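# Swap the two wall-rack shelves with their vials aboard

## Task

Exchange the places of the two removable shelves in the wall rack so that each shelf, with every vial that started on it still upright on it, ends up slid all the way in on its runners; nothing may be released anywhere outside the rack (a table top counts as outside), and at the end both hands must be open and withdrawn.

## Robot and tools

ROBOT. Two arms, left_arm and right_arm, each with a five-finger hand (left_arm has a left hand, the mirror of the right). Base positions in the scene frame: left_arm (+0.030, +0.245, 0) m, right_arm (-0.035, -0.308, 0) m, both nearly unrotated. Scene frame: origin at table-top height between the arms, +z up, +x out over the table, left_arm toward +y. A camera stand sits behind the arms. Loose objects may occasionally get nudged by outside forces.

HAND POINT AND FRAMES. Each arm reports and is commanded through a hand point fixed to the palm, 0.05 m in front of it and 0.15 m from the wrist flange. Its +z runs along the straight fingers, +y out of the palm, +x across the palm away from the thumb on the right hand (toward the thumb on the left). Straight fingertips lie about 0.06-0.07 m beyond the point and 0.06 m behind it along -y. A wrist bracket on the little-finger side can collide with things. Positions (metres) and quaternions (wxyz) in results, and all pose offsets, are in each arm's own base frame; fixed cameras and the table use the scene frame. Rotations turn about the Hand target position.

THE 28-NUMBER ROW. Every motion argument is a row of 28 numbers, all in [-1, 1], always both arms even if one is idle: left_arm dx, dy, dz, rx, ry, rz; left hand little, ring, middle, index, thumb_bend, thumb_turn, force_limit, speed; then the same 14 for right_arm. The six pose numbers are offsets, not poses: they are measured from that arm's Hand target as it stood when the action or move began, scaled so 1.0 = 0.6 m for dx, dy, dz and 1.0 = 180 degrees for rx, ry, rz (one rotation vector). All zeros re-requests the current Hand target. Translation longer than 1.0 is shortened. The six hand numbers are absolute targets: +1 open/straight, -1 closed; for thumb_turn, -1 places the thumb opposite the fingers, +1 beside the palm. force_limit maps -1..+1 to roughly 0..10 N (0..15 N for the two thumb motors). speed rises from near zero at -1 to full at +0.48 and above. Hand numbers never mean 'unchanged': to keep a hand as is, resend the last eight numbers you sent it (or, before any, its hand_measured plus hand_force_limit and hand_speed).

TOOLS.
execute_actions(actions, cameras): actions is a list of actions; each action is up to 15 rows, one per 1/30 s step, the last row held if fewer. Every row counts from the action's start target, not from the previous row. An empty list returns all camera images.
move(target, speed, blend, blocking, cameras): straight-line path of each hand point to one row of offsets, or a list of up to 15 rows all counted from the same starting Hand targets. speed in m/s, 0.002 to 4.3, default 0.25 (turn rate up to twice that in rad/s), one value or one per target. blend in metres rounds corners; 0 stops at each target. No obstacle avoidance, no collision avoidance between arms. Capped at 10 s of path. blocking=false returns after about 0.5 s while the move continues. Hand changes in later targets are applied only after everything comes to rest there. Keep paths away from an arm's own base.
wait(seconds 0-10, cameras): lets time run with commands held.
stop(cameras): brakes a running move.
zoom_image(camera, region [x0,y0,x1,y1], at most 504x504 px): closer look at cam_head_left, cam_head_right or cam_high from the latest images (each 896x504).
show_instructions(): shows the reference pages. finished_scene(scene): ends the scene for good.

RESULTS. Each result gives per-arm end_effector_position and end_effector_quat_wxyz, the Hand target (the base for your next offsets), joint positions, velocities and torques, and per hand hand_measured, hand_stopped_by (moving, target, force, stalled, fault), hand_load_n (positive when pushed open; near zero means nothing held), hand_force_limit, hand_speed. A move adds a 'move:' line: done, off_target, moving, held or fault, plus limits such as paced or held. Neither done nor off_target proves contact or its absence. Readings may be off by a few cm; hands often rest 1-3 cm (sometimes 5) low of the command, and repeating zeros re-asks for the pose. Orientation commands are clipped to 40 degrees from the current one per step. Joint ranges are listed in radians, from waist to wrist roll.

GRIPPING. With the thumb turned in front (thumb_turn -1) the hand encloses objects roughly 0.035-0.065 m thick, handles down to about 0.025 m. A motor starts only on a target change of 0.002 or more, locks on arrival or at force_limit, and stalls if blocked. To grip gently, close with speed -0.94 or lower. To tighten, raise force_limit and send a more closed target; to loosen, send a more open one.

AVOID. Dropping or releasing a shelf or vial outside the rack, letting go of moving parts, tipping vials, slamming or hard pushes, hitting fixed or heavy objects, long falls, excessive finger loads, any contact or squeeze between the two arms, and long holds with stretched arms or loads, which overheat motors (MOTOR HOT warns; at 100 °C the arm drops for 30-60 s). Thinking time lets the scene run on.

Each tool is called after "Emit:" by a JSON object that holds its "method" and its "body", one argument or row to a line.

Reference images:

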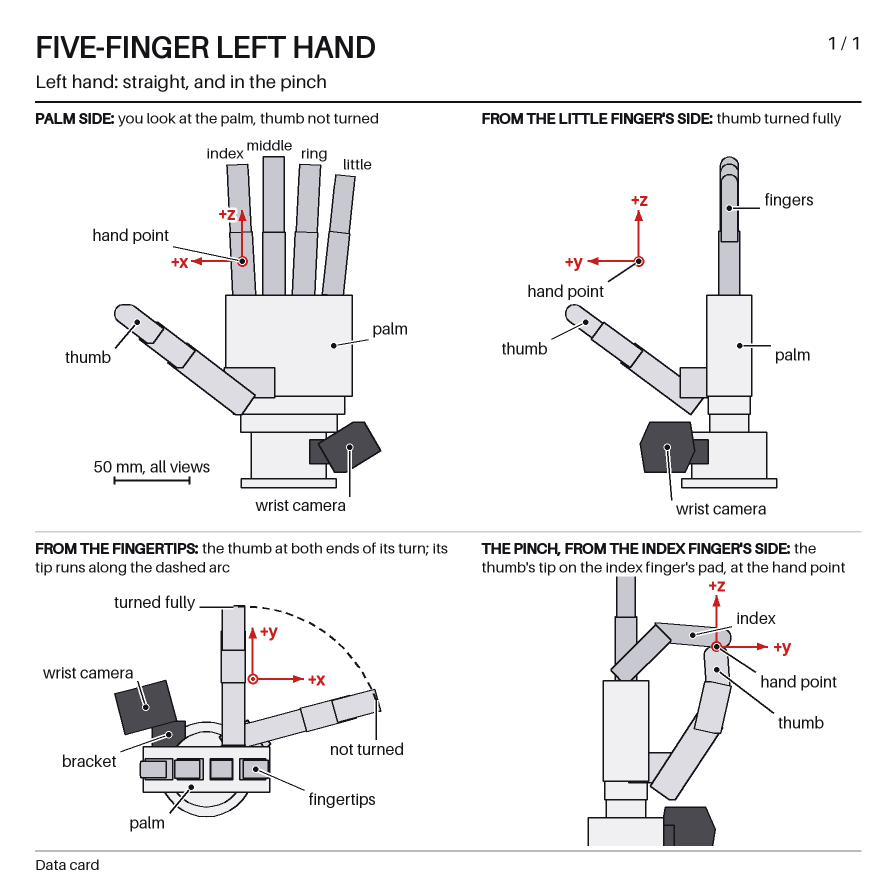

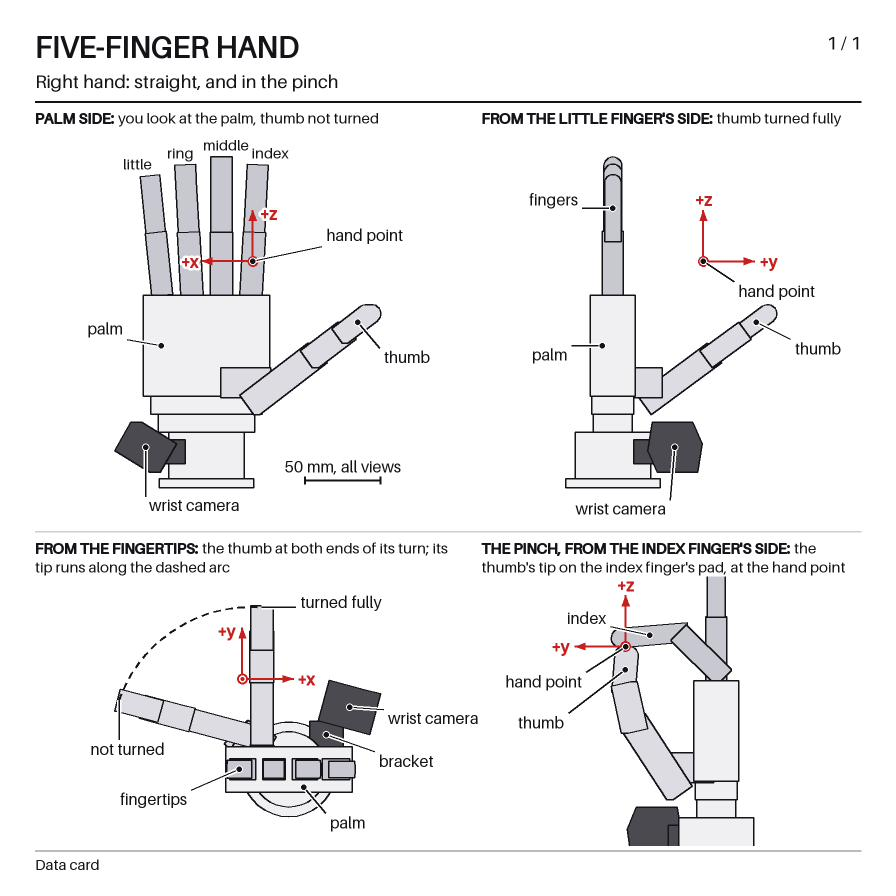

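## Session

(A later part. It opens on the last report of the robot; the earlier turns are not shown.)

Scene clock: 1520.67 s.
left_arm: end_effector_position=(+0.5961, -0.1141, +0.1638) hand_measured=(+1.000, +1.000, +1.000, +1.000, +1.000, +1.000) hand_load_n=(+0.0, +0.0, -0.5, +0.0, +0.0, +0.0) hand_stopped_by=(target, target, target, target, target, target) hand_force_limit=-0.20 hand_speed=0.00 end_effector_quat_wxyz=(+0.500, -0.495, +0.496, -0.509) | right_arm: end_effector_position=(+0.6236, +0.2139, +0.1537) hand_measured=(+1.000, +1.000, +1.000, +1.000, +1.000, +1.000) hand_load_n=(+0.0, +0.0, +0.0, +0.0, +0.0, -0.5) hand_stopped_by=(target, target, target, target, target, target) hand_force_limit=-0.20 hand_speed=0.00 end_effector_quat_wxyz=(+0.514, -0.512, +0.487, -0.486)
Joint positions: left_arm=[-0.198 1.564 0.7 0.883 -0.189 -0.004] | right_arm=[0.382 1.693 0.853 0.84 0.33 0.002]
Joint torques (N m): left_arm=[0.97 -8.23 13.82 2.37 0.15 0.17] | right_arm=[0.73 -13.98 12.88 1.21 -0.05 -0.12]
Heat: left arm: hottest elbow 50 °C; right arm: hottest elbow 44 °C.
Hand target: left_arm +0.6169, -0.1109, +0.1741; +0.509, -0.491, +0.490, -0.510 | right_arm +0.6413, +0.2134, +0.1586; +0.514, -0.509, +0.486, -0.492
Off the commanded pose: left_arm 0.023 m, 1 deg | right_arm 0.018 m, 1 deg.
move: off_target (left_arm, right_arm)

Emit:
{"method": "move", "body": {
  "target": [0,0,0,0,0,0,1,1,1,1,1,1,-0.2,0, 0.032,0.0015,0.005,0,0,0,1,1,1,1,1,1,-0.2,0],
  "speed": 0.04,
  "cameras": ["cam_head_left","cam_high"]
}}

Emit:
{"method": "zoom_image", "body": {
  "camera": "cam_head_left",
  "region": [440, 80, 540, 160]
}}

Emit:
{"method": "zoom_image", "body": {
  "camera": "cam_high",
  "region": [370, 100, 470, 240]
}}

Scene clock: 1528.77 s.
left_arm: end_effector_position=(+0.5979, -0.1145, +0.1662) hand_measured=(+1.000, +1.000, +1.000, +1.000, +1.000, +1.000) hand_load_n=(+0.0, +0.0, +0.0, -0.5, +0.0, -0.5) hand_stopped_by=(target, target, target, target, target, target) hand_force_limit=-0.20 hand_speed=0.00 end_effector_quat_wxyz=(+0.501, -0.494, +0.495, -0.510) | right_arm: end_effector_position=(+0.6406, +0.2144, +0.1555) hand_measured=(+1.000, +1.000, +1.000, +1.000, +1.000, +1.000) hand_load_n=(+0.0, +0.0, +0.0, +0.0, +0.0, -0.5) hand_stopped_by=(target, target, target, target, target, target) hand_force_limit=-0.20 hand_speed=0.00 end_effector_quat_wxyz=(+0.513, -0.513, +0.488, -0.486)
Joint positions: left_arm=[-0.198 1.565 0.705 0.883 -0.188 -0.004] | right_arm=[0.37 1.72 0.902 0.816 0.319 0.002]
Joint torques (N m): left_arm=[1.03 -8.29 13.44 2.37 0.13 0.16] | right_arm=[0.09 -14.56 13.52 1.51 -0.11 -0.13]
Heat: left arm: hottest elbow 50 °C; right arm: hottest elbow 45 °C.
Hand target: left_arm +0.6169, -0.1109, +0.1743; +0.509, -0.491, +0.490, -0.510 | right_arm +0.6604, +0.2143, +0.1614; +0.513, -0.509, +0.486, -0.492
Off the commanded pose: left_arm 0.021 m, 1 deg | right_arm 0.021 m, 1 deg.
move: off_target (left_arm, right_arm)
Images, in order (width x height): cam_head_left 896x504, cam_high 896x504.

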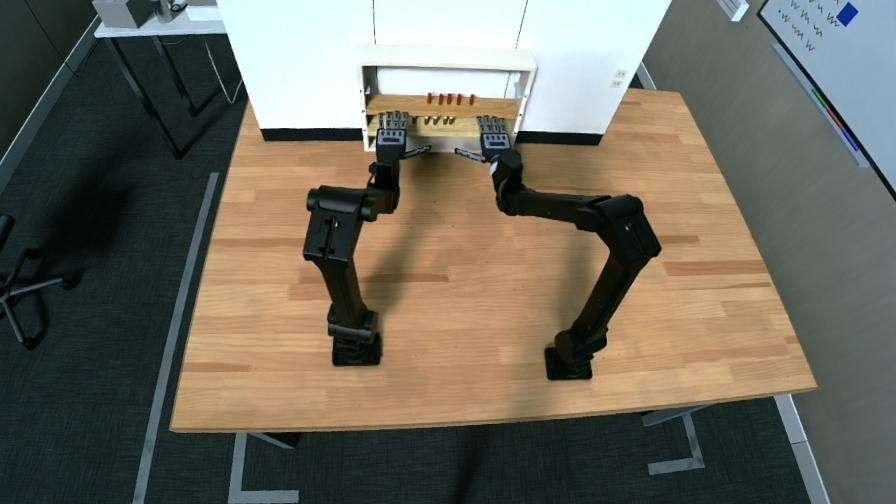

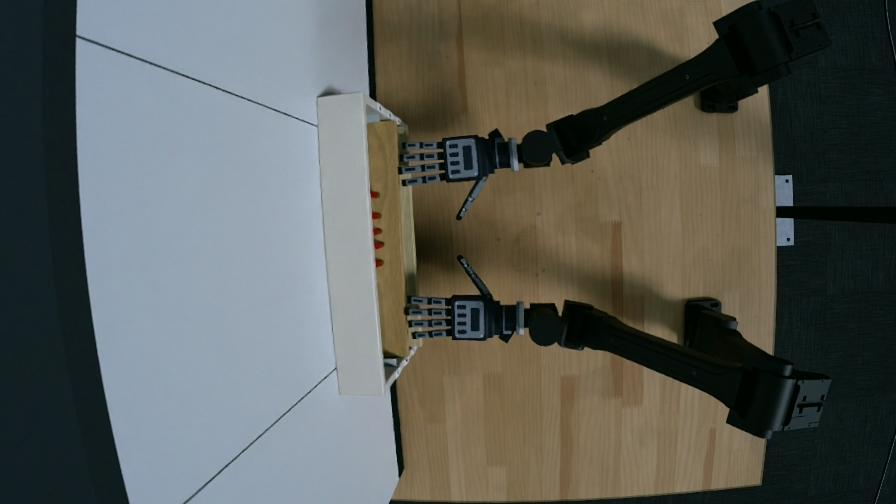

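Scaled by 5.040 from the camera's 896x504 image, which has a finer 1280x720 frame.

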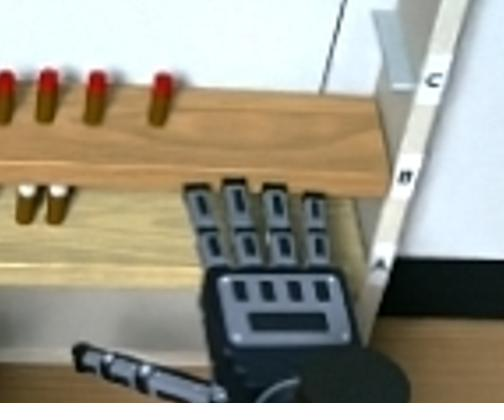

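Scaled by 3.600 from the camera's 896x504 image, which has a finer 1280x720 frame.

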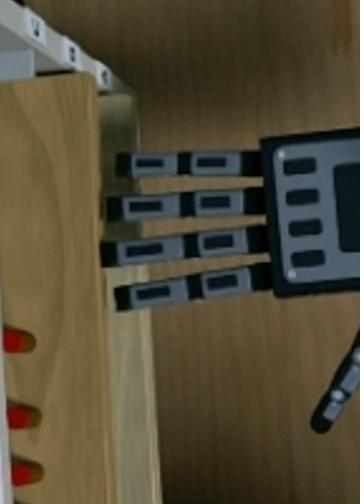

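Emit:
{"method": "move", "body": {
  "target": [0.012,0,-0.022,0,0.006,0,1,1,1,1,1,1,-0.2,0, 0.025,0.0012,0.002,0,0,0,1,1,1,1,1,1,-0.2,0],
  "speed": 0.04,
  "cameras": ["cam_head_left","cam_high"]
}}

Emit:
{"method": "zoom_image", "body": {
  "camera": "cam_head_left",
  "region": [350, 80, 450, 160]
}}

Emit:
{"method": "zoom_image", "body": {
  "camera": "cam_high",
  "region": [370, 100, 470, 240]
}}

Emit:
{"method": "zoom_image", "body": {
  "camera": "cam_high",
  "region": [370, 240, 470, 380]
}}

Scene clock: 1538.00 s.
left_arm: end_effector_position=(+0.6052, -0.1148, +0.1543) hand_measured=(+1.000, +1.000, +1.000, +1.000, +1.000, +1.000) hand_load_n=(+0.0, +0.0, +0.5, +0.0, +0.0, -0.5) hand_stopped_by=(target, target, target, target, target, target) hand_force_limit=-0.20 hand_speed=0.00 end_effector_quat_wxyz=(+0.497, -0.497, +0.500, -0.505) | right_arm: end_effector_position=(+0.6546, +0.2147, +0.1561) hand_measured=(+1.000, +1.000, +1.000, +1.000, +1.000, +1.000) hand_load_n=(+0.0, +0.0, +0.0, +0.0, +0.0, -0.5) hand_stopped_by=(target, target, target, target, target, target) hand_force_limit=-0.20 hand_speed=0.00 end_effector_quat_wxyz=(+0.512, -0.513, +0.488, -0.486)
Joint positions: left_arm=[-0.195 1.6 0.722 0.883 -0.185 -0.004] | right_arm=[0.361 1.745 0.943 0.799 0.31 0.002]
Joint torques (N m): left_arm=[1.03 -8.59 13.29 2.43 0.12 0.13] | right_arm=[0.67 -15.03 13.94 1.44 -0.12 -0.11]
Heat: left arm: hottest elbow 50 °C; right arm: hottest elbow 45 °C.
Hand target: left_arm +0.6241, -0.1110, +0.1610; +0.504, -0.495, +0.495, -0.505 | right_arm +0.6755, +0.2151, +0.1627; +0.513, -0.509, +0.486, -0.492
Off the commanded pose: left_arm 0.020 m, 1 deg | right_arm 0.022 m, 1 deg.
move: off_target (left_arm, right_arm)
Images, in order (width x height): cam_head_left 896x504, cam_high 896x504.

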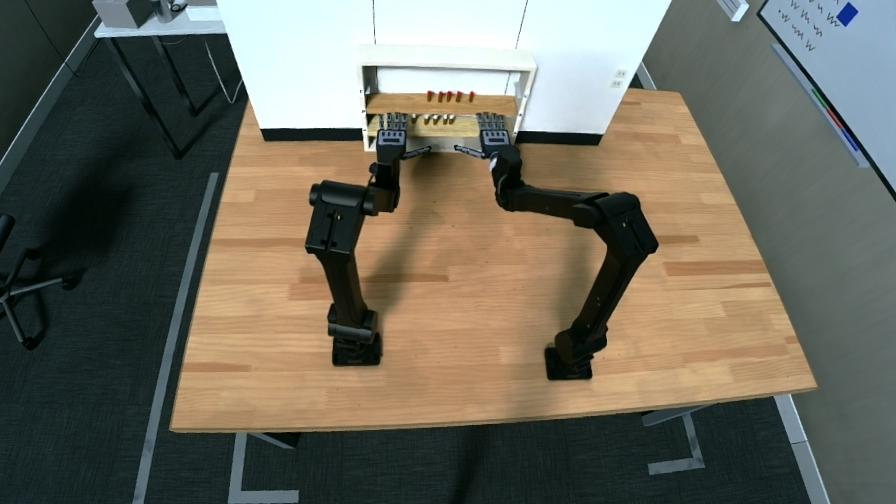

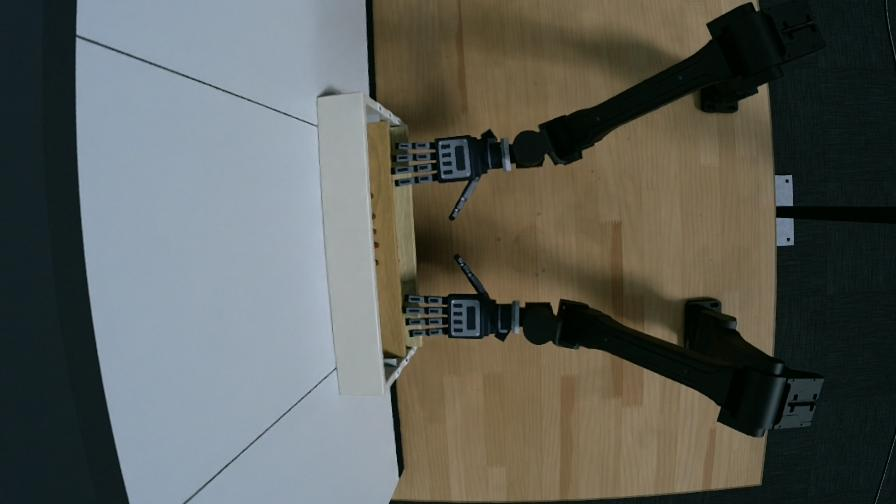

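Scaled by 5.040 from the camera's 896x504 image, which has a finer 1280x720 frame.

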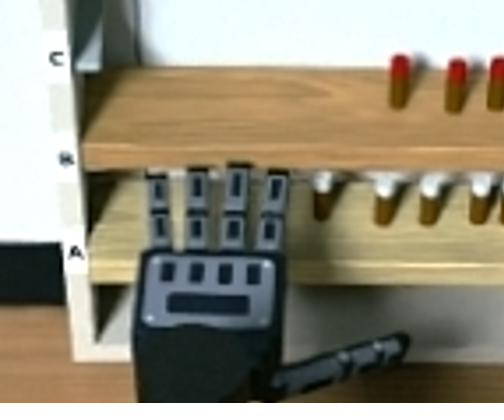

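Scaled by 3.600 from the camera's 896x504 image, which has a finer 1280x720 frame.

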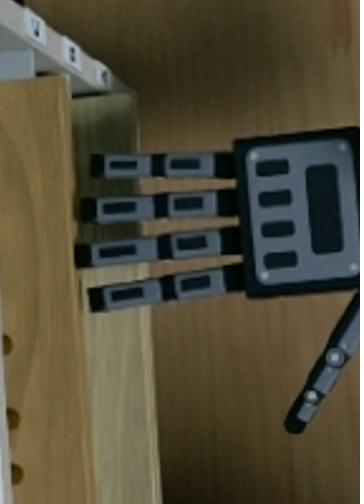

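Scaled by 3.600 from the camera's 896x504 image, which has a finer 1280x720 frame.

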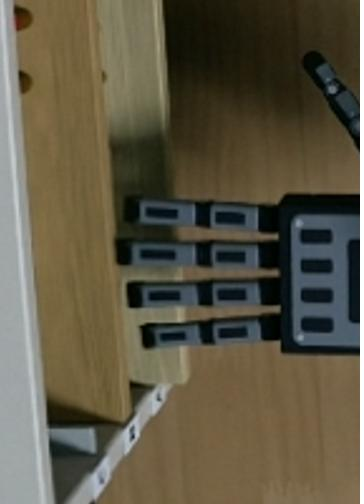

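Emit:
{"method": "move", "body": {
  "target": [0.014,0,0.0,0,0,0,1,1,1,1,1,1,-0.2,0, 0.004,0,0,0,0,0,1,1,1,1,1,1,-0.2,0],
  "speed": 0.04,
  "cameras": ["cam_head_left","cam_high"]
}}

Emit:
{"method": "zoom_image", "body": {
  "camera": "cam_high",
  "region": [370, 100, 470, 240]
}}

Emit:
{"method": "zoom_image", "body": {
  "camera": "cam_high",
  "region": [370, 240, 470, 380]
}}

Scene clock: 1545.63 s.
left_arm: end_effector_position=(+0.6089, -0.1147, +0.1544) hand_measured=(+1.000, +1.000, +1.000, +1.000, +1.000, +1.000) hand_load_n=(+0.0, +0.0, +0.0, +0.0, +0.0, +0.0) hand_stopped_by=(target, target, target, target, target, target) hand_force_limit=-0.20 hand_speed=0.00 end_effector_quat_wxyz=(+0.497, -0.497, +0.500, -0.505) | right_arm: end_effector_position=(+0.6554, +0.2149, +0.1563) hand_measured=(+1.000, +1.000, +1.000, +1.000, +1.000, +1.000) hand_load_n=(+0.0, +0.0, +0.0, +0.0, +0.0, -0.5) hand_stopped_by=(target, target, target, target, target, target) hand_force_limit=-0.20 hand_speed=0.00 end_effector_quat_wxyz=(+0.512, -0.513, +0.488, -0.486)
Joint positions: left_arm=[-0.193 1.608 0.732 0.882 -0.182 -0.004] | right_arm=[0.36 1.746 0.946 0.797 0.309 0.002]
Joint torques (N m): left_arm=[1.14 -8.12 14.3 2.17 0.16 0.13] | right_arm=[0.38 -14.39 14.2 1.44 -0.13 -0.11]
Heat: left arm: hottest elbow 50 °C; right arm: hottest elbow 46 °C.
Hand target: left_arm +0.6325, -0.1110, +0.1611; +0.504, -0.495, +0.495, -0.505 | right_arm +0.6778, +0.2150, +0.1627; +0.513, -0.509, +0.486, -0.492
Off the commanded pose: left_arm 0.025 m, 1 deg | right_arm 0.023 m, 1 deg.
move: off_target (left_arm, right_arm)
Images, in order (width x height): cam_head_left 896x504, cam_high 896x504.

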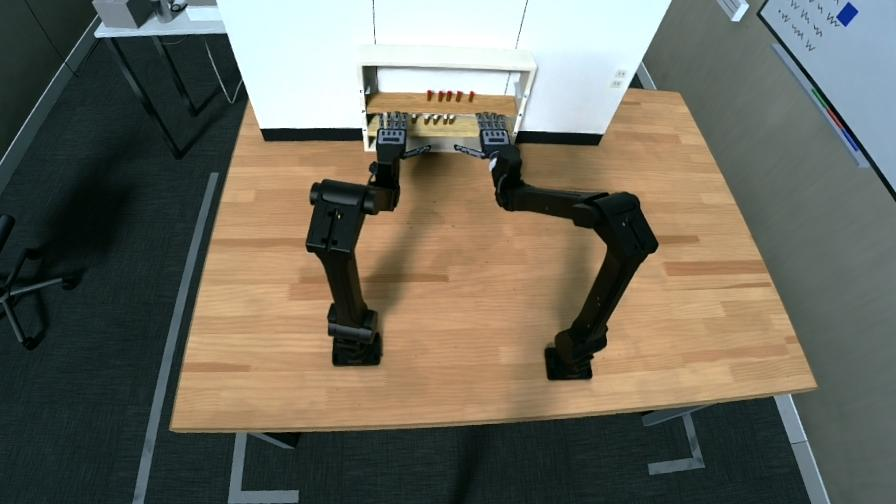

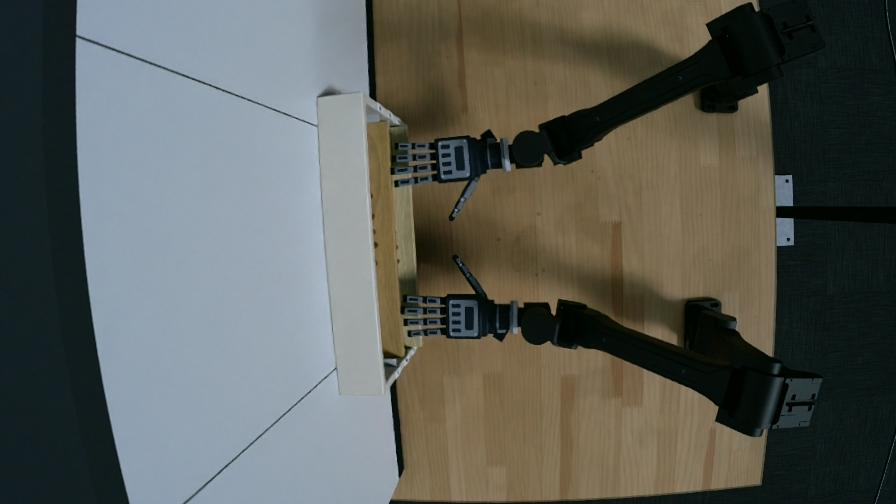

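Scaled by 3.600 from the camera's 896x504 image, which has a finer 1280x720 frame.

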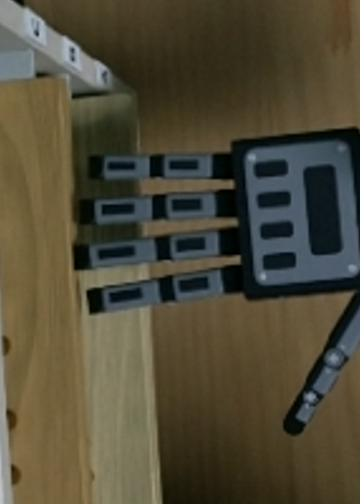

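Scaled by 3.600 from the camera's 896x504 image, which has a finer 1280x720 frame.

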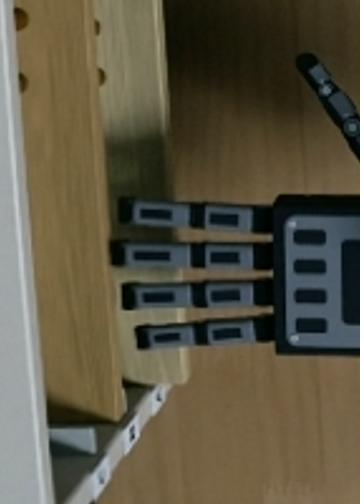

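Emit:
{"method": "move", "body": {
  "target": [
    [-0.16,0,0.0,0,0,0,1,1,1,1,1,1,-0.2,0, -0.16,-0.007,0.0,0,0,0,1,1,1,1,1,1,-0.2,0],
    [-0.16,0,-0.17,0,0.03,0,1,1,1,1,1,1,-0.2,0, -0.16,-0.007,-0.172,0,0.03,0,1,1,1,1,1,1,-0.2,0]
  ],
  "speed": 0.1,
  "cameras": ["cam_head_left","cam_head_right","cam_high"]
}}

Emit:
{"method": "zoom_image", "body": {
  "camera": "cam_head_left",
  "region": [350, 60, 550, 170]
}}

Emit:
{"method": "zoom_image", "body": {
  "camera": "cam_high",
  "region": [370, 100, 470, 240]
}}

Emit:
{"method": "zoom_image", "body": {
  "camera": "cam_high",
  "region": [370, 240, 470, 380]
}}

Scene clock: 1568.70 s.
left_arm: end_effector_position=(+0.5402, -0.1064, +0.0690) hand_measured=(+1.000, +1.000, +1.000, +1.000, +1.000, +1.000) hand_load_n=(+0.0, +0.0, +0.0, +0.0, +0.0, -0.5) hand_stopped_by=(target, target, target, target, target, target) hand_force_limit=-0.20 hand_speed=0.00 end_effector_quat_wxyz=(+0.488, -0.516, +0.515, -0.480) | right_arm: end_effector_position=(+0.5846, +0.2070, +0.0690) hand_measured=(+1.000, +1.000, +1.000, +1.000, +1.000, +1.000) hand_load_n=(+0.0, +0.0, +0.0, +0.0, +0.0, +0.0) hand_stopped_by=(target, target, target, target, target, target) hand_force_limit=-0.20 hand_speed=0.00 end_effector_quat_wxyz=(-0.487, +0.531, -0.506, +0.475)
Joint positions: left_arm=[-0.217 1.693 0.523 1.105 -0.225 -0.008] | right_arm=[0.406 1.796 0.731 0.983 0.368 0.018]
Joint torques (N m): left_arm=[-0.56 -7.88 5.61 3.4 0.09 -0.03] | right_arm=[1.2 -14.1 6.75 2.62 -0.03 0.14]
Heat: left arm: hottest elbow 49 °C; right arm: hottest elbow 47 °C.
Hand target: left_arm +0.5365, -0.1109, +0.0589; +0.480, -0.519, +0.518, -0.481 | right_arm +0.5819, +0.2107, +0.0594; -0.490, +0.531, -0.510, +0.467
Off the commanded pose: left_arm 0.012 m, 1 deg | right_arm 0.011 m, 1 deg.
move: off_target (left_arm, right_arm)

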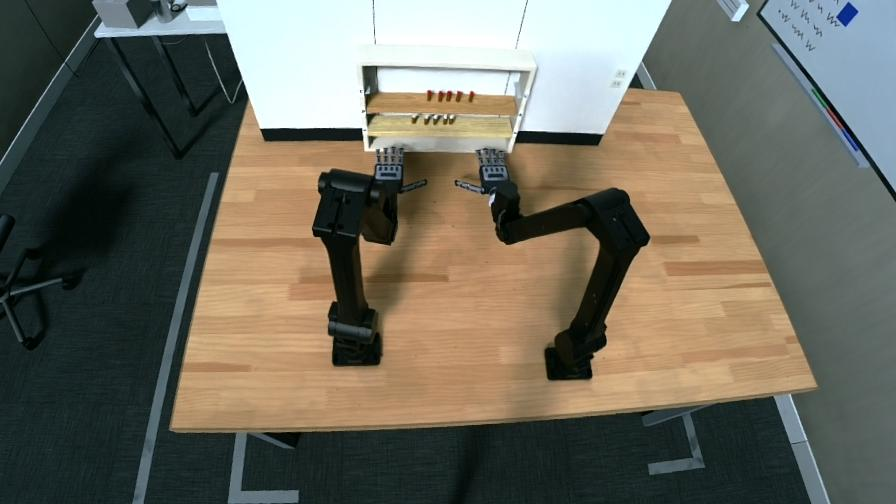

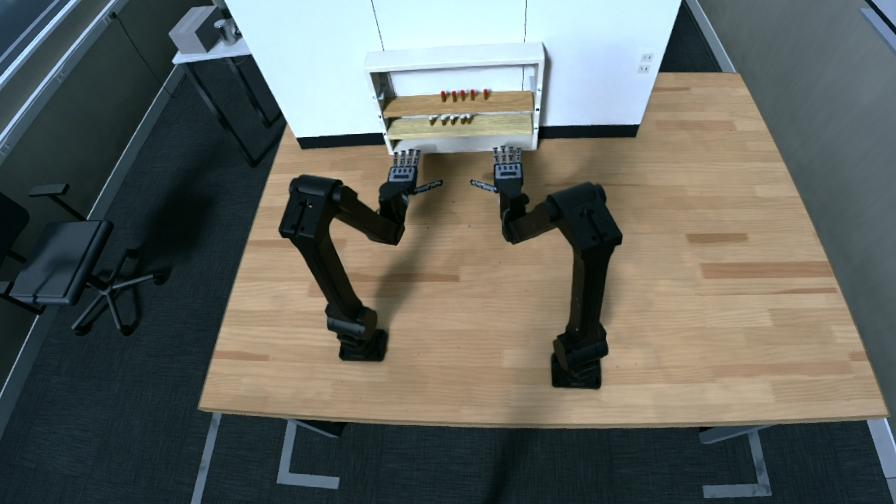

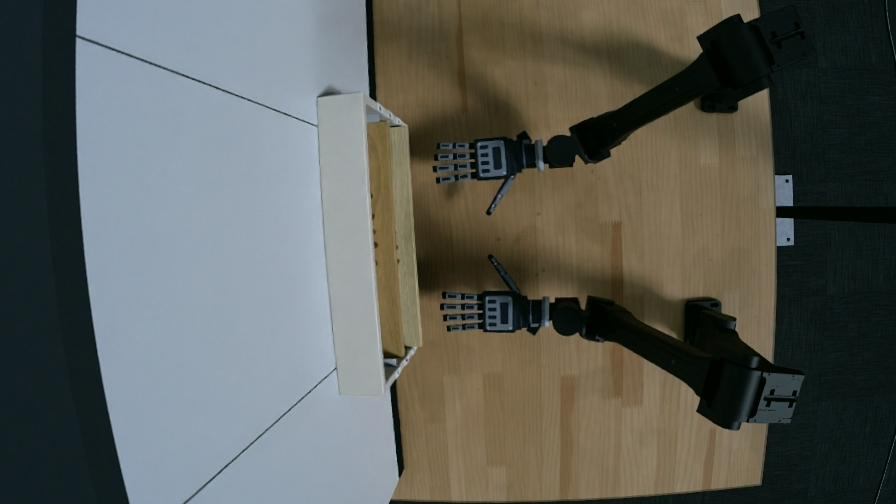

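Scaled by 2.520 from the camera's 896x504 image, which has a finer 1280x720 frame.

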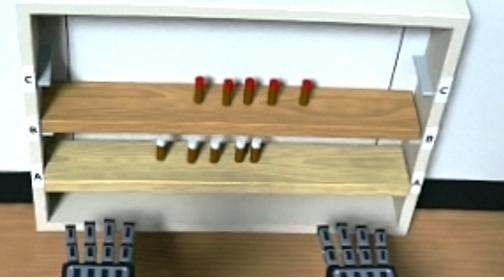

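Scaled by 3.600 from the camera's 896x504 image, which has a finer 1280x720 frame.

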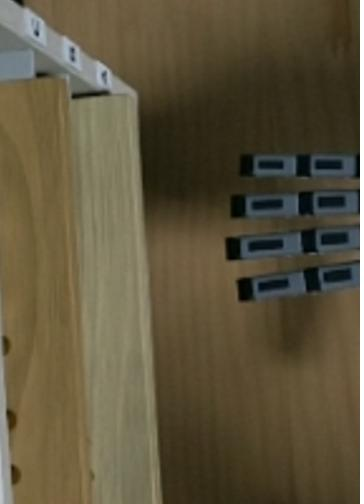

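Scaled by 3.600 from the camera's 896x504 image, which has a finer 1280x720 frame.

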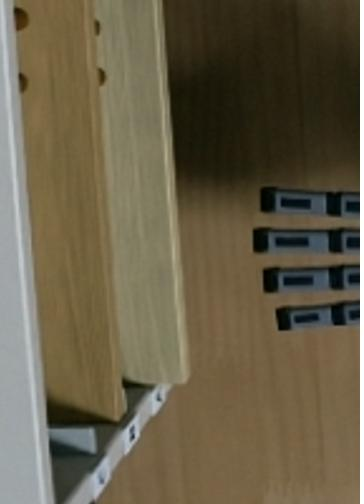

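Emit:
{"method": "move", "body": {
  "target": [0.13,0,0.0,0,0,0,1,1,1,1,1,1,-0.2,0, 0.135,-0.004,0.0,0,0,0,1,1,1,1,1,1,-0.2,0],
  "speed": 0.06,
  "cameras": ["cam_head_left","cam_high"]
}}

Emit:
{"method": "zoom_image", "body": {
  "camera": "cam_head_left",
  "region": [350, 60, 550, 170]
}}

Emit:
{"method": "zoom_image", "body": {
  "camera": "cam_high",
  "region": [360, 90, 500, 370]
}}

Scene clock: 1599.77 s.
left_arm: end_effector_position=(+0.5998, -0.1140, +0.0609) hand_measured=(+1.000, +1.000, +1.000, +1.000, +1.000, +1.000) hand_load_n=(+0.0, +0.0, +0.0, -0.5, +0.0, -0.5) hand_stopped_by=(target, target, target, target, target, target) hand_force_limit=-0.20 hand_speed=0.00 end_effector_quat_wxyz=(+0.480, -0.515, +0.523, -0.481) | right_arm: end_effector_position=(+0.6469, +0.2085, +0.0603) hand_measured=(+1.000, +1.000, +1.000, +1.000, +1.000, +1.000) hand_load_n=(+0.0, +0.0, -0.5, -0.5, +0.0, +0.0) hand_stopped_by=(target, target, target, target, target, target) hand_force_limit=-0.20 hand_speed=0.00 end_effector_quat_wxyz=(-0.487, +0.537, -0.505, +0.468)
Joint positions: left_arm=[-0.195 1.801 0.694 1.029 -0.186 -0.008] | right_arm=[0.352 1.905 0.905 0.908 0.3 0.018]
Joint torques (N m): left_arm=[0.91 -9.93 10.26 2.5 0.11 -0.01] | right_arm=[0.32 -16.44 11.21 1.51 -0.05 0.06]
Heat: left arm: hottest elbow 45 °C; right arm: hottest elbow 44 °C.
Hand target: left_arm +0.6144, -0.1109, +0.0591; +0.480, -0.519, +0.518, -0.481 | right_arm +0.6629, +0.2085, +0.0595; -0.490, +0.531, -0.509, +0.467
Off the commanded pose: left_arm 0.015 m, 1 deg | right_arm 0.016 m, 1 deg.
move: off_target (left_arm, right_arm)
Images, in order (width x height): cam_head_left 896x504, cam_high 896x504.

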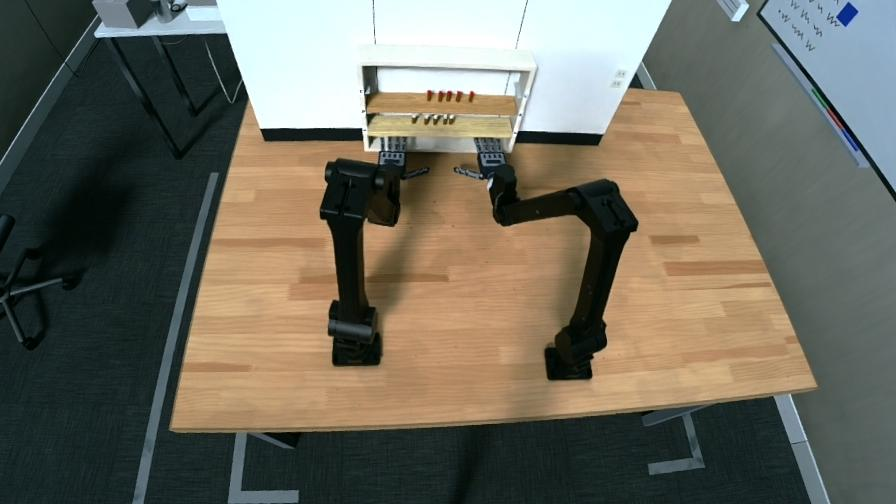

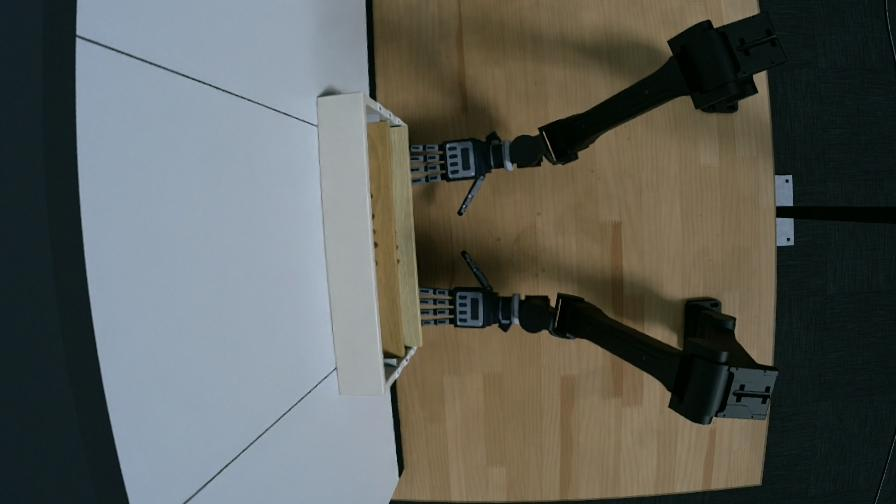

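Scaled by 2.520 from the camera's 896x504 image, which has a finer 1280x720 frame.

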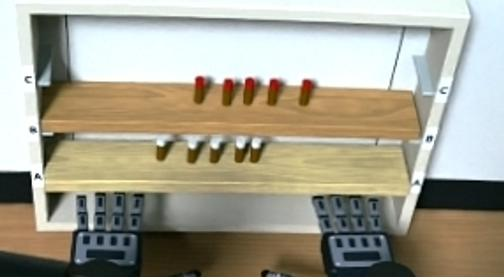

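Scaled by 1.800 from the camera's 896x504 image, which has a finer 1280x720 frame.

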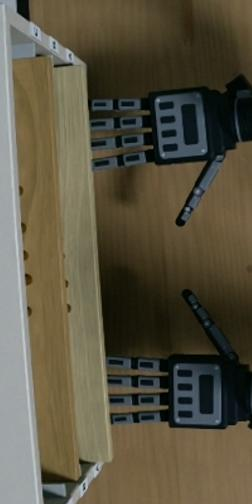

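Emit:
{"method": "move", "body": {
  "target": [0.117,0.003,0.0,0,0,0,1,1,1,1,1,1,-0.2,0, 0.122,-0.002,0.0,0,0,0,1,1,1,1,1,1,-0.2,0],
  "speed": 0.06,
  "cameras": ["cam_head_left","cam_high"]
}}

Emit:
{"method": "zoom_image", "body": {
  "camera": "cam_head_left",
  "region": [350, 60, 550, 170]
}}

Emit:
{"method": "zoom_image", "body": {
  "camera": "cam_high",
  "region": [360, 90, 500, 370]
}}

Scene clock: 1612.50 s.
left_arm: end_effector_position=(+0.6690, -0.1132, +0.0615) hand_measured=(+1.000, +1.000, +1.000, +1.000, +1.000, +1.000) hand_load_n=(+0.0, +0.0, +0.0, +0.0, +0.0, -0.5) hand_stopped_by=(target, target, target, target, target, target) hand_force_limit=-0.20 hand_speed=0.00 end_effector_quat_wxyz=(+0.479, -0.516, +0.523, -0.481) | right_arm: end_effector_position=(+0.7191, +0.2087, +0.0609) hand_measured=(+1.000, +1.000, +1.000, +1.000, +1.000, +1.000) hand_load_n=(+0.0, +0.0, -0.5, +0.0, +0.0, +0.0) hand_stopped_by=(target, target, target, target, target, target) hand_force_limit=-0.20 hand_speed=0.00 end_effector_quat_wxyz=(-0.488, +0.536, -0.507, +0.466)
Joint positions: left_arm=[-0.166 1.904 0.895 0.93 -0.157 -0.008] | right_arm=[0.307 2.015 1.121 0.803 0.255 0.018]
Joint torques (N m): left_arm=[0.91 -11.4 11.52 2.54 0.12 0.02] | right_arm=[0.26 -18.49 12.45 1.51 -0.06 0.01]
Heat: left arm: hottest elbow 45 °C; right arm: hottest elbow 45 °C.
Hand target: left_arm +0.6847, -0.1091, +0.0590; +0.480, -0.519, +0.518, -0.481 | right_arm +0.7361, +0.2072, +0.0594; -0.490, +0.531, -0.509, +0.467
Off the commanded pose: left_arm 0.016 m, 1 deg | right_arm 0.017 m, 1 deg.
move: off_target (left_arm, right_arm)
Images, in order (width x height): cam_head_left 896x504, cam_high 896x504.

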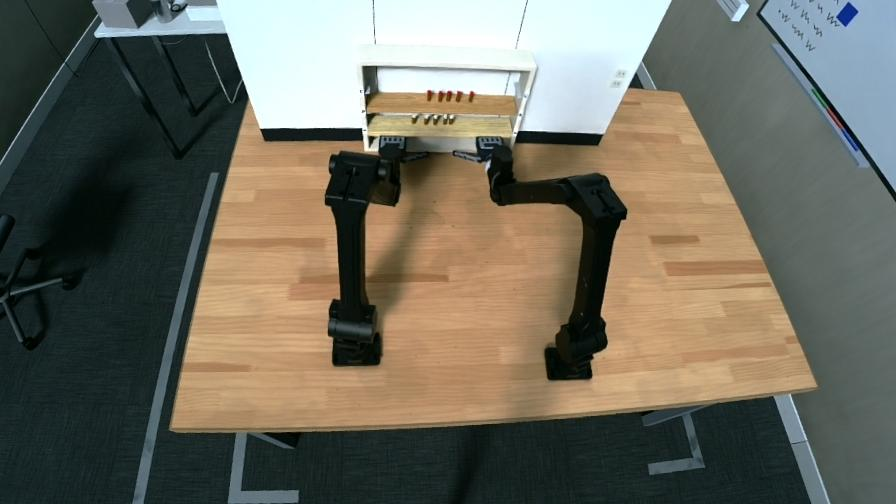

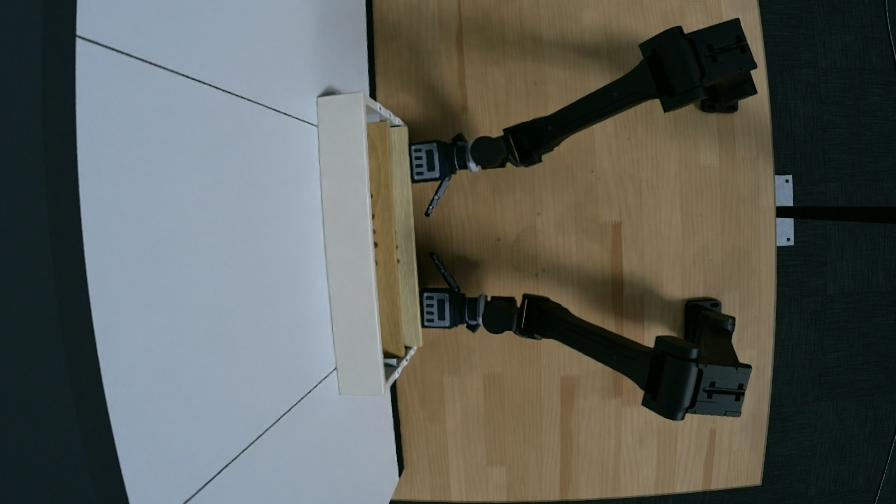

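Scaled by 2.520 from the camera's 896x504 image, which has a finer 1280x720 frame.

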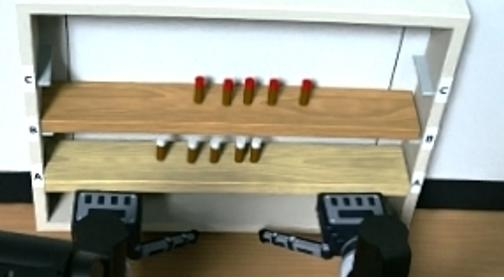

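Scaled by 1.800 from the camera's 896x504 image, which has a finer 1280x720 frame.

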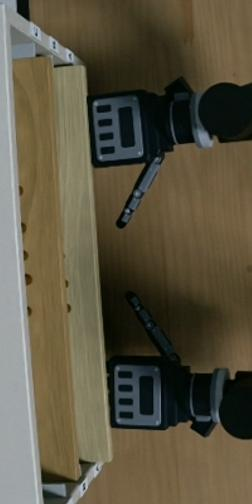

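Emit:
{"method": "move", "body": {
  "target": [-0.04,-0.003,0.02,0,-0.035,0,1,1,1,1,1,1,-0.2,0, -0.025,0,0.02,0,-0.03,0,1,1,1,1,1,1,-0.2,0],
  "speed": 0.04
}}

Scene clock: 1625.00 s.
left_arm: end_effector_position=(+0.6600, -0.1101, +0.0704) hand_measured=(+1.000, +1.000, +1.000, +1.000, +1.000, +1.000) hand_load_n=(+0.0, -0.5, -1.0, -0.5, +0.0, +0.0) hand_stopped_by=(target, target, target, target, target, target) hand_force_limit=-0.20 hand_speed=0.00 end_effector_quat_wxyz=(+0.502, -0.496, +0.496, -0.505) | right_arm: end_effector_position=(+0.7196, +0.2078, +0.0713) hand_measured=(+1.000, +1.000, +1.000, +1.000, +1.000, +1.000) hand_load_n=(-0.5, -0.5, -0.5, +0.0, +0.0, +0.0) hand_stopped_by=(target, target, target, target, target, target) hand_force_limit=-0.20 hand_speed=0.00 end_effector_quat_wxyz=(+0.511, -0.513, +0.493, -0.482)
Joint positions: left_arm=[-0.166 1.921 0.846 1.089 -0.163 -0.001] | right_arm=[0.307 2.029 1.102 0.915 0.259 0.012]
Joint torques (N m): left_arm=[-0.21 -12.51 7.02 4.16 -0.26 0.12] | right_arm=[1.08 -19.84 8.21 3.34 0.27 -0.2]
Heat: left arm: hottest elbow 45 °C; right arm: hottest elbow 44 °C.
Hand target: left_arm +0.6607, -0.1109, +0.0711; +0.508, -0.491, +0.491, -0.509 | right_arm +0.7211, +0.2072, +0.0714; +0.513, -0.509, +0.486, -0.492
Off the commanded pose: left_arm 0.001 m, 1 deg | right_arm 0.002 m, 1 deg.
move: done

Emit:
{"method": "wait", "body": {
  "seconds": 0.1,
  "cameras": ["cam_head_left","cam_high"]
}}

Emit:
{"method": "zoom_image", "body": {
  "camera": "cam_head_left",
  "region": [350, 60, 550, 170]
}}

Emit:
{"method": "zoom_image", "body": {
  "camera": "cam_high",
  "region": [370, 100, 470, 240]
}}

Emit:
{"method": "zoom_image", "body": {
  "camera": "cam_high",
  "region": [370, 240, 470, 380]
}}

Scene clock: 1631.27 s.
left_arm: end_effector_position=(+0.6600, -0.1101, +0.0704) hand_measured=(+1.000, +1.000, +1.000, +1.000, +1.000, +1.000) hand_load_n=(+0.0, +0.0, -1.0, -0.5, +0.0, -0.5) hand_stopped_by=(target, target, target, target, target, target) hand_force_limit=-0.20 hand_speed=0.00 end_effector_quat_wxyz=(+0.502, -0.496, +0.496, -0.505) | right_arm: end_effector_position=(+0.7196, +0.2078, +0.0714) hand_measured=(+1.000, +1.000, +1.000, +1.000, +1.000, +1.000) hand_load_n=(+0.0, +0.0, -0.5, -0.5, +0.5, -0.5) hand_stopped_by=(target, target, target, target, target, target) hand_force_limit=-0.20 hand_speed=0.00 end_effector_quat_wxyz=(+0.511, -0.513, +0.493, -0.483)
Joint positions: left_arm=[-0.166 1.921 0.846 1.089 -0.163 -0.001] | right_arm=[0.307 2.029 1.102 0.915 0.259 0.012]
Joint torques (N m): left_arm=[-0.21 -12.57 7.02 4.22 -0.25 0.12] | right_arm=[1.44 -20.01 8.17 3.33 0.26 -0.22]
Heat: left arm: hottest elbow 44 °C; right arm: hottest elbow 44 °C.
Hand target: left_arm +0.6607, -0.1109, +0.0711; +0.508, -0.491, +0.491, -0.509 | right_arm +0.7211, +0.2072, +0.0715; +0.513, -0.509, +0.486, -0.492
Off the commanded pose: left_arm 0.001 m, 1 deg | right_arm 0.002 m, 1 deg.
wait: 0.10 s; at rest from the start
Images, in order (width x height): cam_head_left 896x504, cam_high 896x504.

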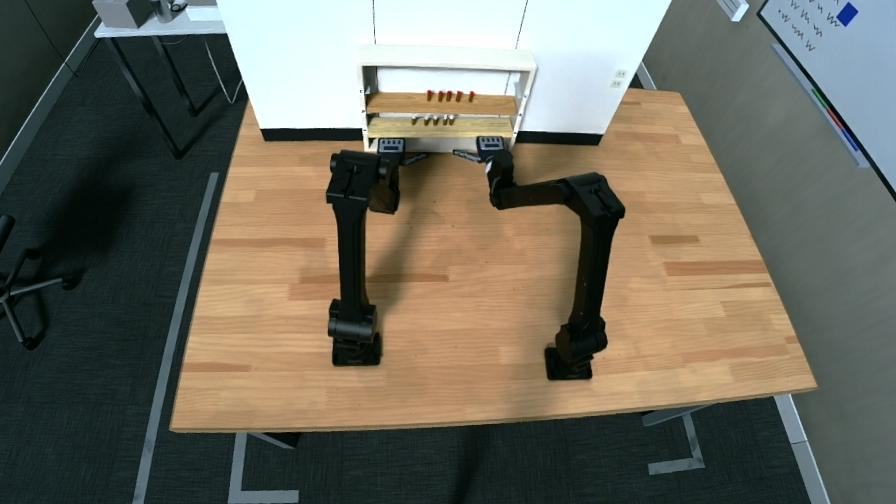

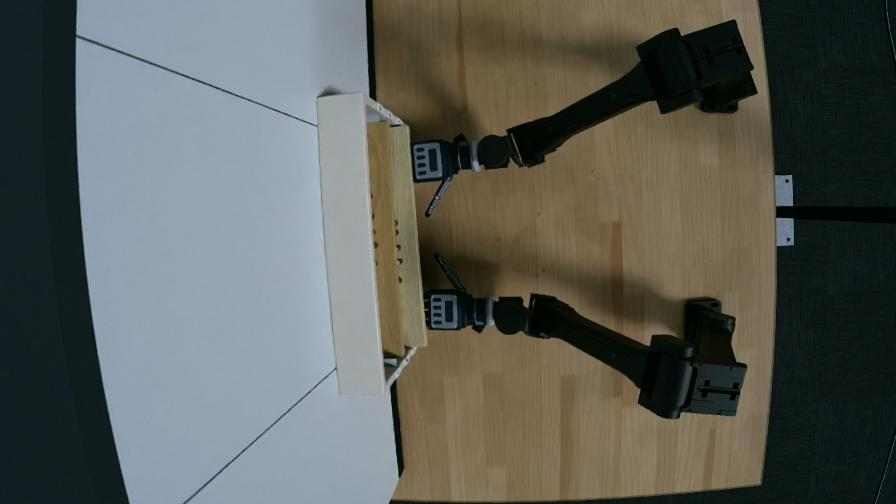

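Scaled by 2.520 from the camera's 896x504 image, which has a finer 1280x720 frame.

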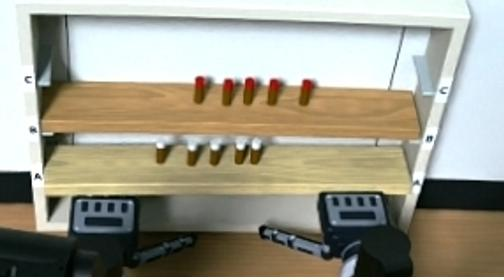

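Scaled by 3.600 from the camera's 896x504 image, which has a finer 1280x720 frame.

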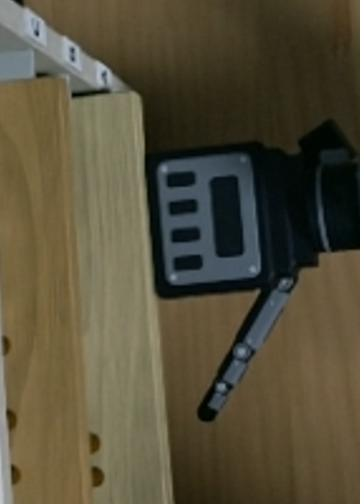

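Scaled by 3.600 from the camera's 896x504 image, which has a finer 1280x720 frame.

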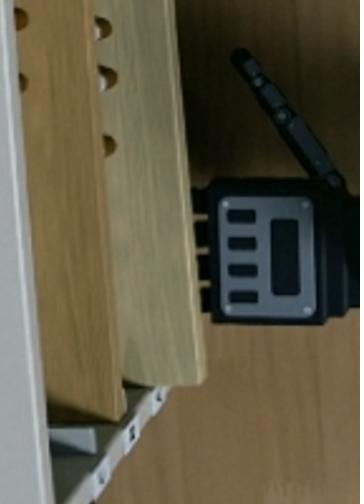

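Emit:
{"method": "move", "body": {
  "target": [0,0,0.035,0,-0.006,0,1,1,1,1,1,1,-0.2,0, 0,0,0.035,0,-0.008,0,1,1,1,1,1,1,-0.2,0],
  "speed": 0.04
}}

Scene clock: 1643.97 s.
left_arm: end_effector_position=(+0.6600, -0.1101, +0.0704) hand_measured=(+1.000, +1.000, +1.000, +1.000, +1.000, +1.000) hand_load_n=(-0.5, +0.0, -1.0, -0.5, +0.0, +0.0) hand_stopped_by=(target, target, target, target, target, target) hand_force_limit=-0.20 hand_speed=0.00 end_effector_quat_wxyz=(+0.502, -0.496, +0.496, -0.505) | right_arm: end_effector_position=(+0.7196, +0.2076, +0.0713) hand_measured=(+1.000, +1.000, +1.000, +1.000, +1.000, +1.000) hand_load_n=(-0.5, -0.5, -0.5, +0.0, +0.0, +0.0) hand_stopped_by=(target, target, target, target, target, target) hand_force_limit=-0.20 hand_speed=0.00 end_effector_quat_wxyz=(+0.510, -0.513, +0.492, -0.483)
Joint positions: left_arm=[-0.166 1.921 0.846 1.089 -0.163 -0.001] | right_arm=[0.307 2.029 1.102 0.915 0.259 0.009]
Joint torques (N m): left_arm=[-0.32 -15.68 6.79 3.33 -0.26 0.15] | right_arm=[1.32 -22.77 7.91 3.21 0.31 -0.27]
Heat: left arm: hottest elbow 44 °C; right arm: hottest elbow 43 °C.
Hand target: left_arm +0.6607, -0.1109, +0.0921; +0.513, -0.487, +0.486, -0.514 | right_arm +0.7211, +0.2072, +0.0925; +0.519, -0.502, +0.479, -0.498
Off the commanded pose: left_arm 0.022 m, 2 deg | right_arm 0.021 m, 3 deg.
move: off_target (left_arm, right_arm)

Emit:
{"method": "move", "body": {
  "target": [0,0,0.015,0,0,0,1,1,1,1,1,1,-0.2,0, 0,0,0.015,0,0,0,1,1,1,1,1,1,-0.2,0],
  "speed": 0.04
}}

Scene clock: 1647.17 s.
left_arm: end_effector_position=(+0.6600, -0.1099, +0.0773) hand_measured=(+1.000, +1.000, +1.000, +1.000, +1.000, +1.000) hand_load_n=(-0.5, +0.0, -0.5, -0.5, +0.0, +0.0) hand_stopped_by=(target, target, target, target, target, target) hand_force_limit=-0.20 hand_speed=0.00 end_effector_quat_wxyz=(+0.503, -0.496, +0.496, -0.505) | right_arm: end_effector_position=(+0.7201, +0.2077, +0.0774) hand_measured=(+1.000, +1.000, +1.000, +1.000, +1.000, +1.000) hand_load_n=(-0.5, -0.5, -0.5, +0.0, +0.0, -0.5) hand_stopped_by=(target, target, target, target, target, target) hand_force_limit=-0.20 hand_speed=0.00 end_effector_quat_wxyz=(+0.513, -0.511, +0.490, -0.485)
Joint positions: left_arm=[-0.166 1.903 0.846 1.072 -0.163 0] | right_arm=[0.307 2.021 1.102 0.915 0.259 0.008]
Joint torques (N m): left_arm=[-0.32 -16.03 7.04 3.17 -0.25 0.14] | right_arm=[1.03 -23.59 8.17 2.4 0.31 -0.25]
Heat: left arm: hottest elbow 44 °C; right arm: hottest elbow 43 °C.
Hand target: left_arm +0.6607, -0.1109, +0.1011; +0.513, -0.487, +0.486, -0.514 | right_arm +0.7211, +0.2072, +0.1014; +0.519, -0.502, +0.479, -0.498
Off the commanded pose: left_arm 0.024 m, 2 deg | right_arm 0.024 m, 2 deg.
move: off_target (left_arm, right_arm)


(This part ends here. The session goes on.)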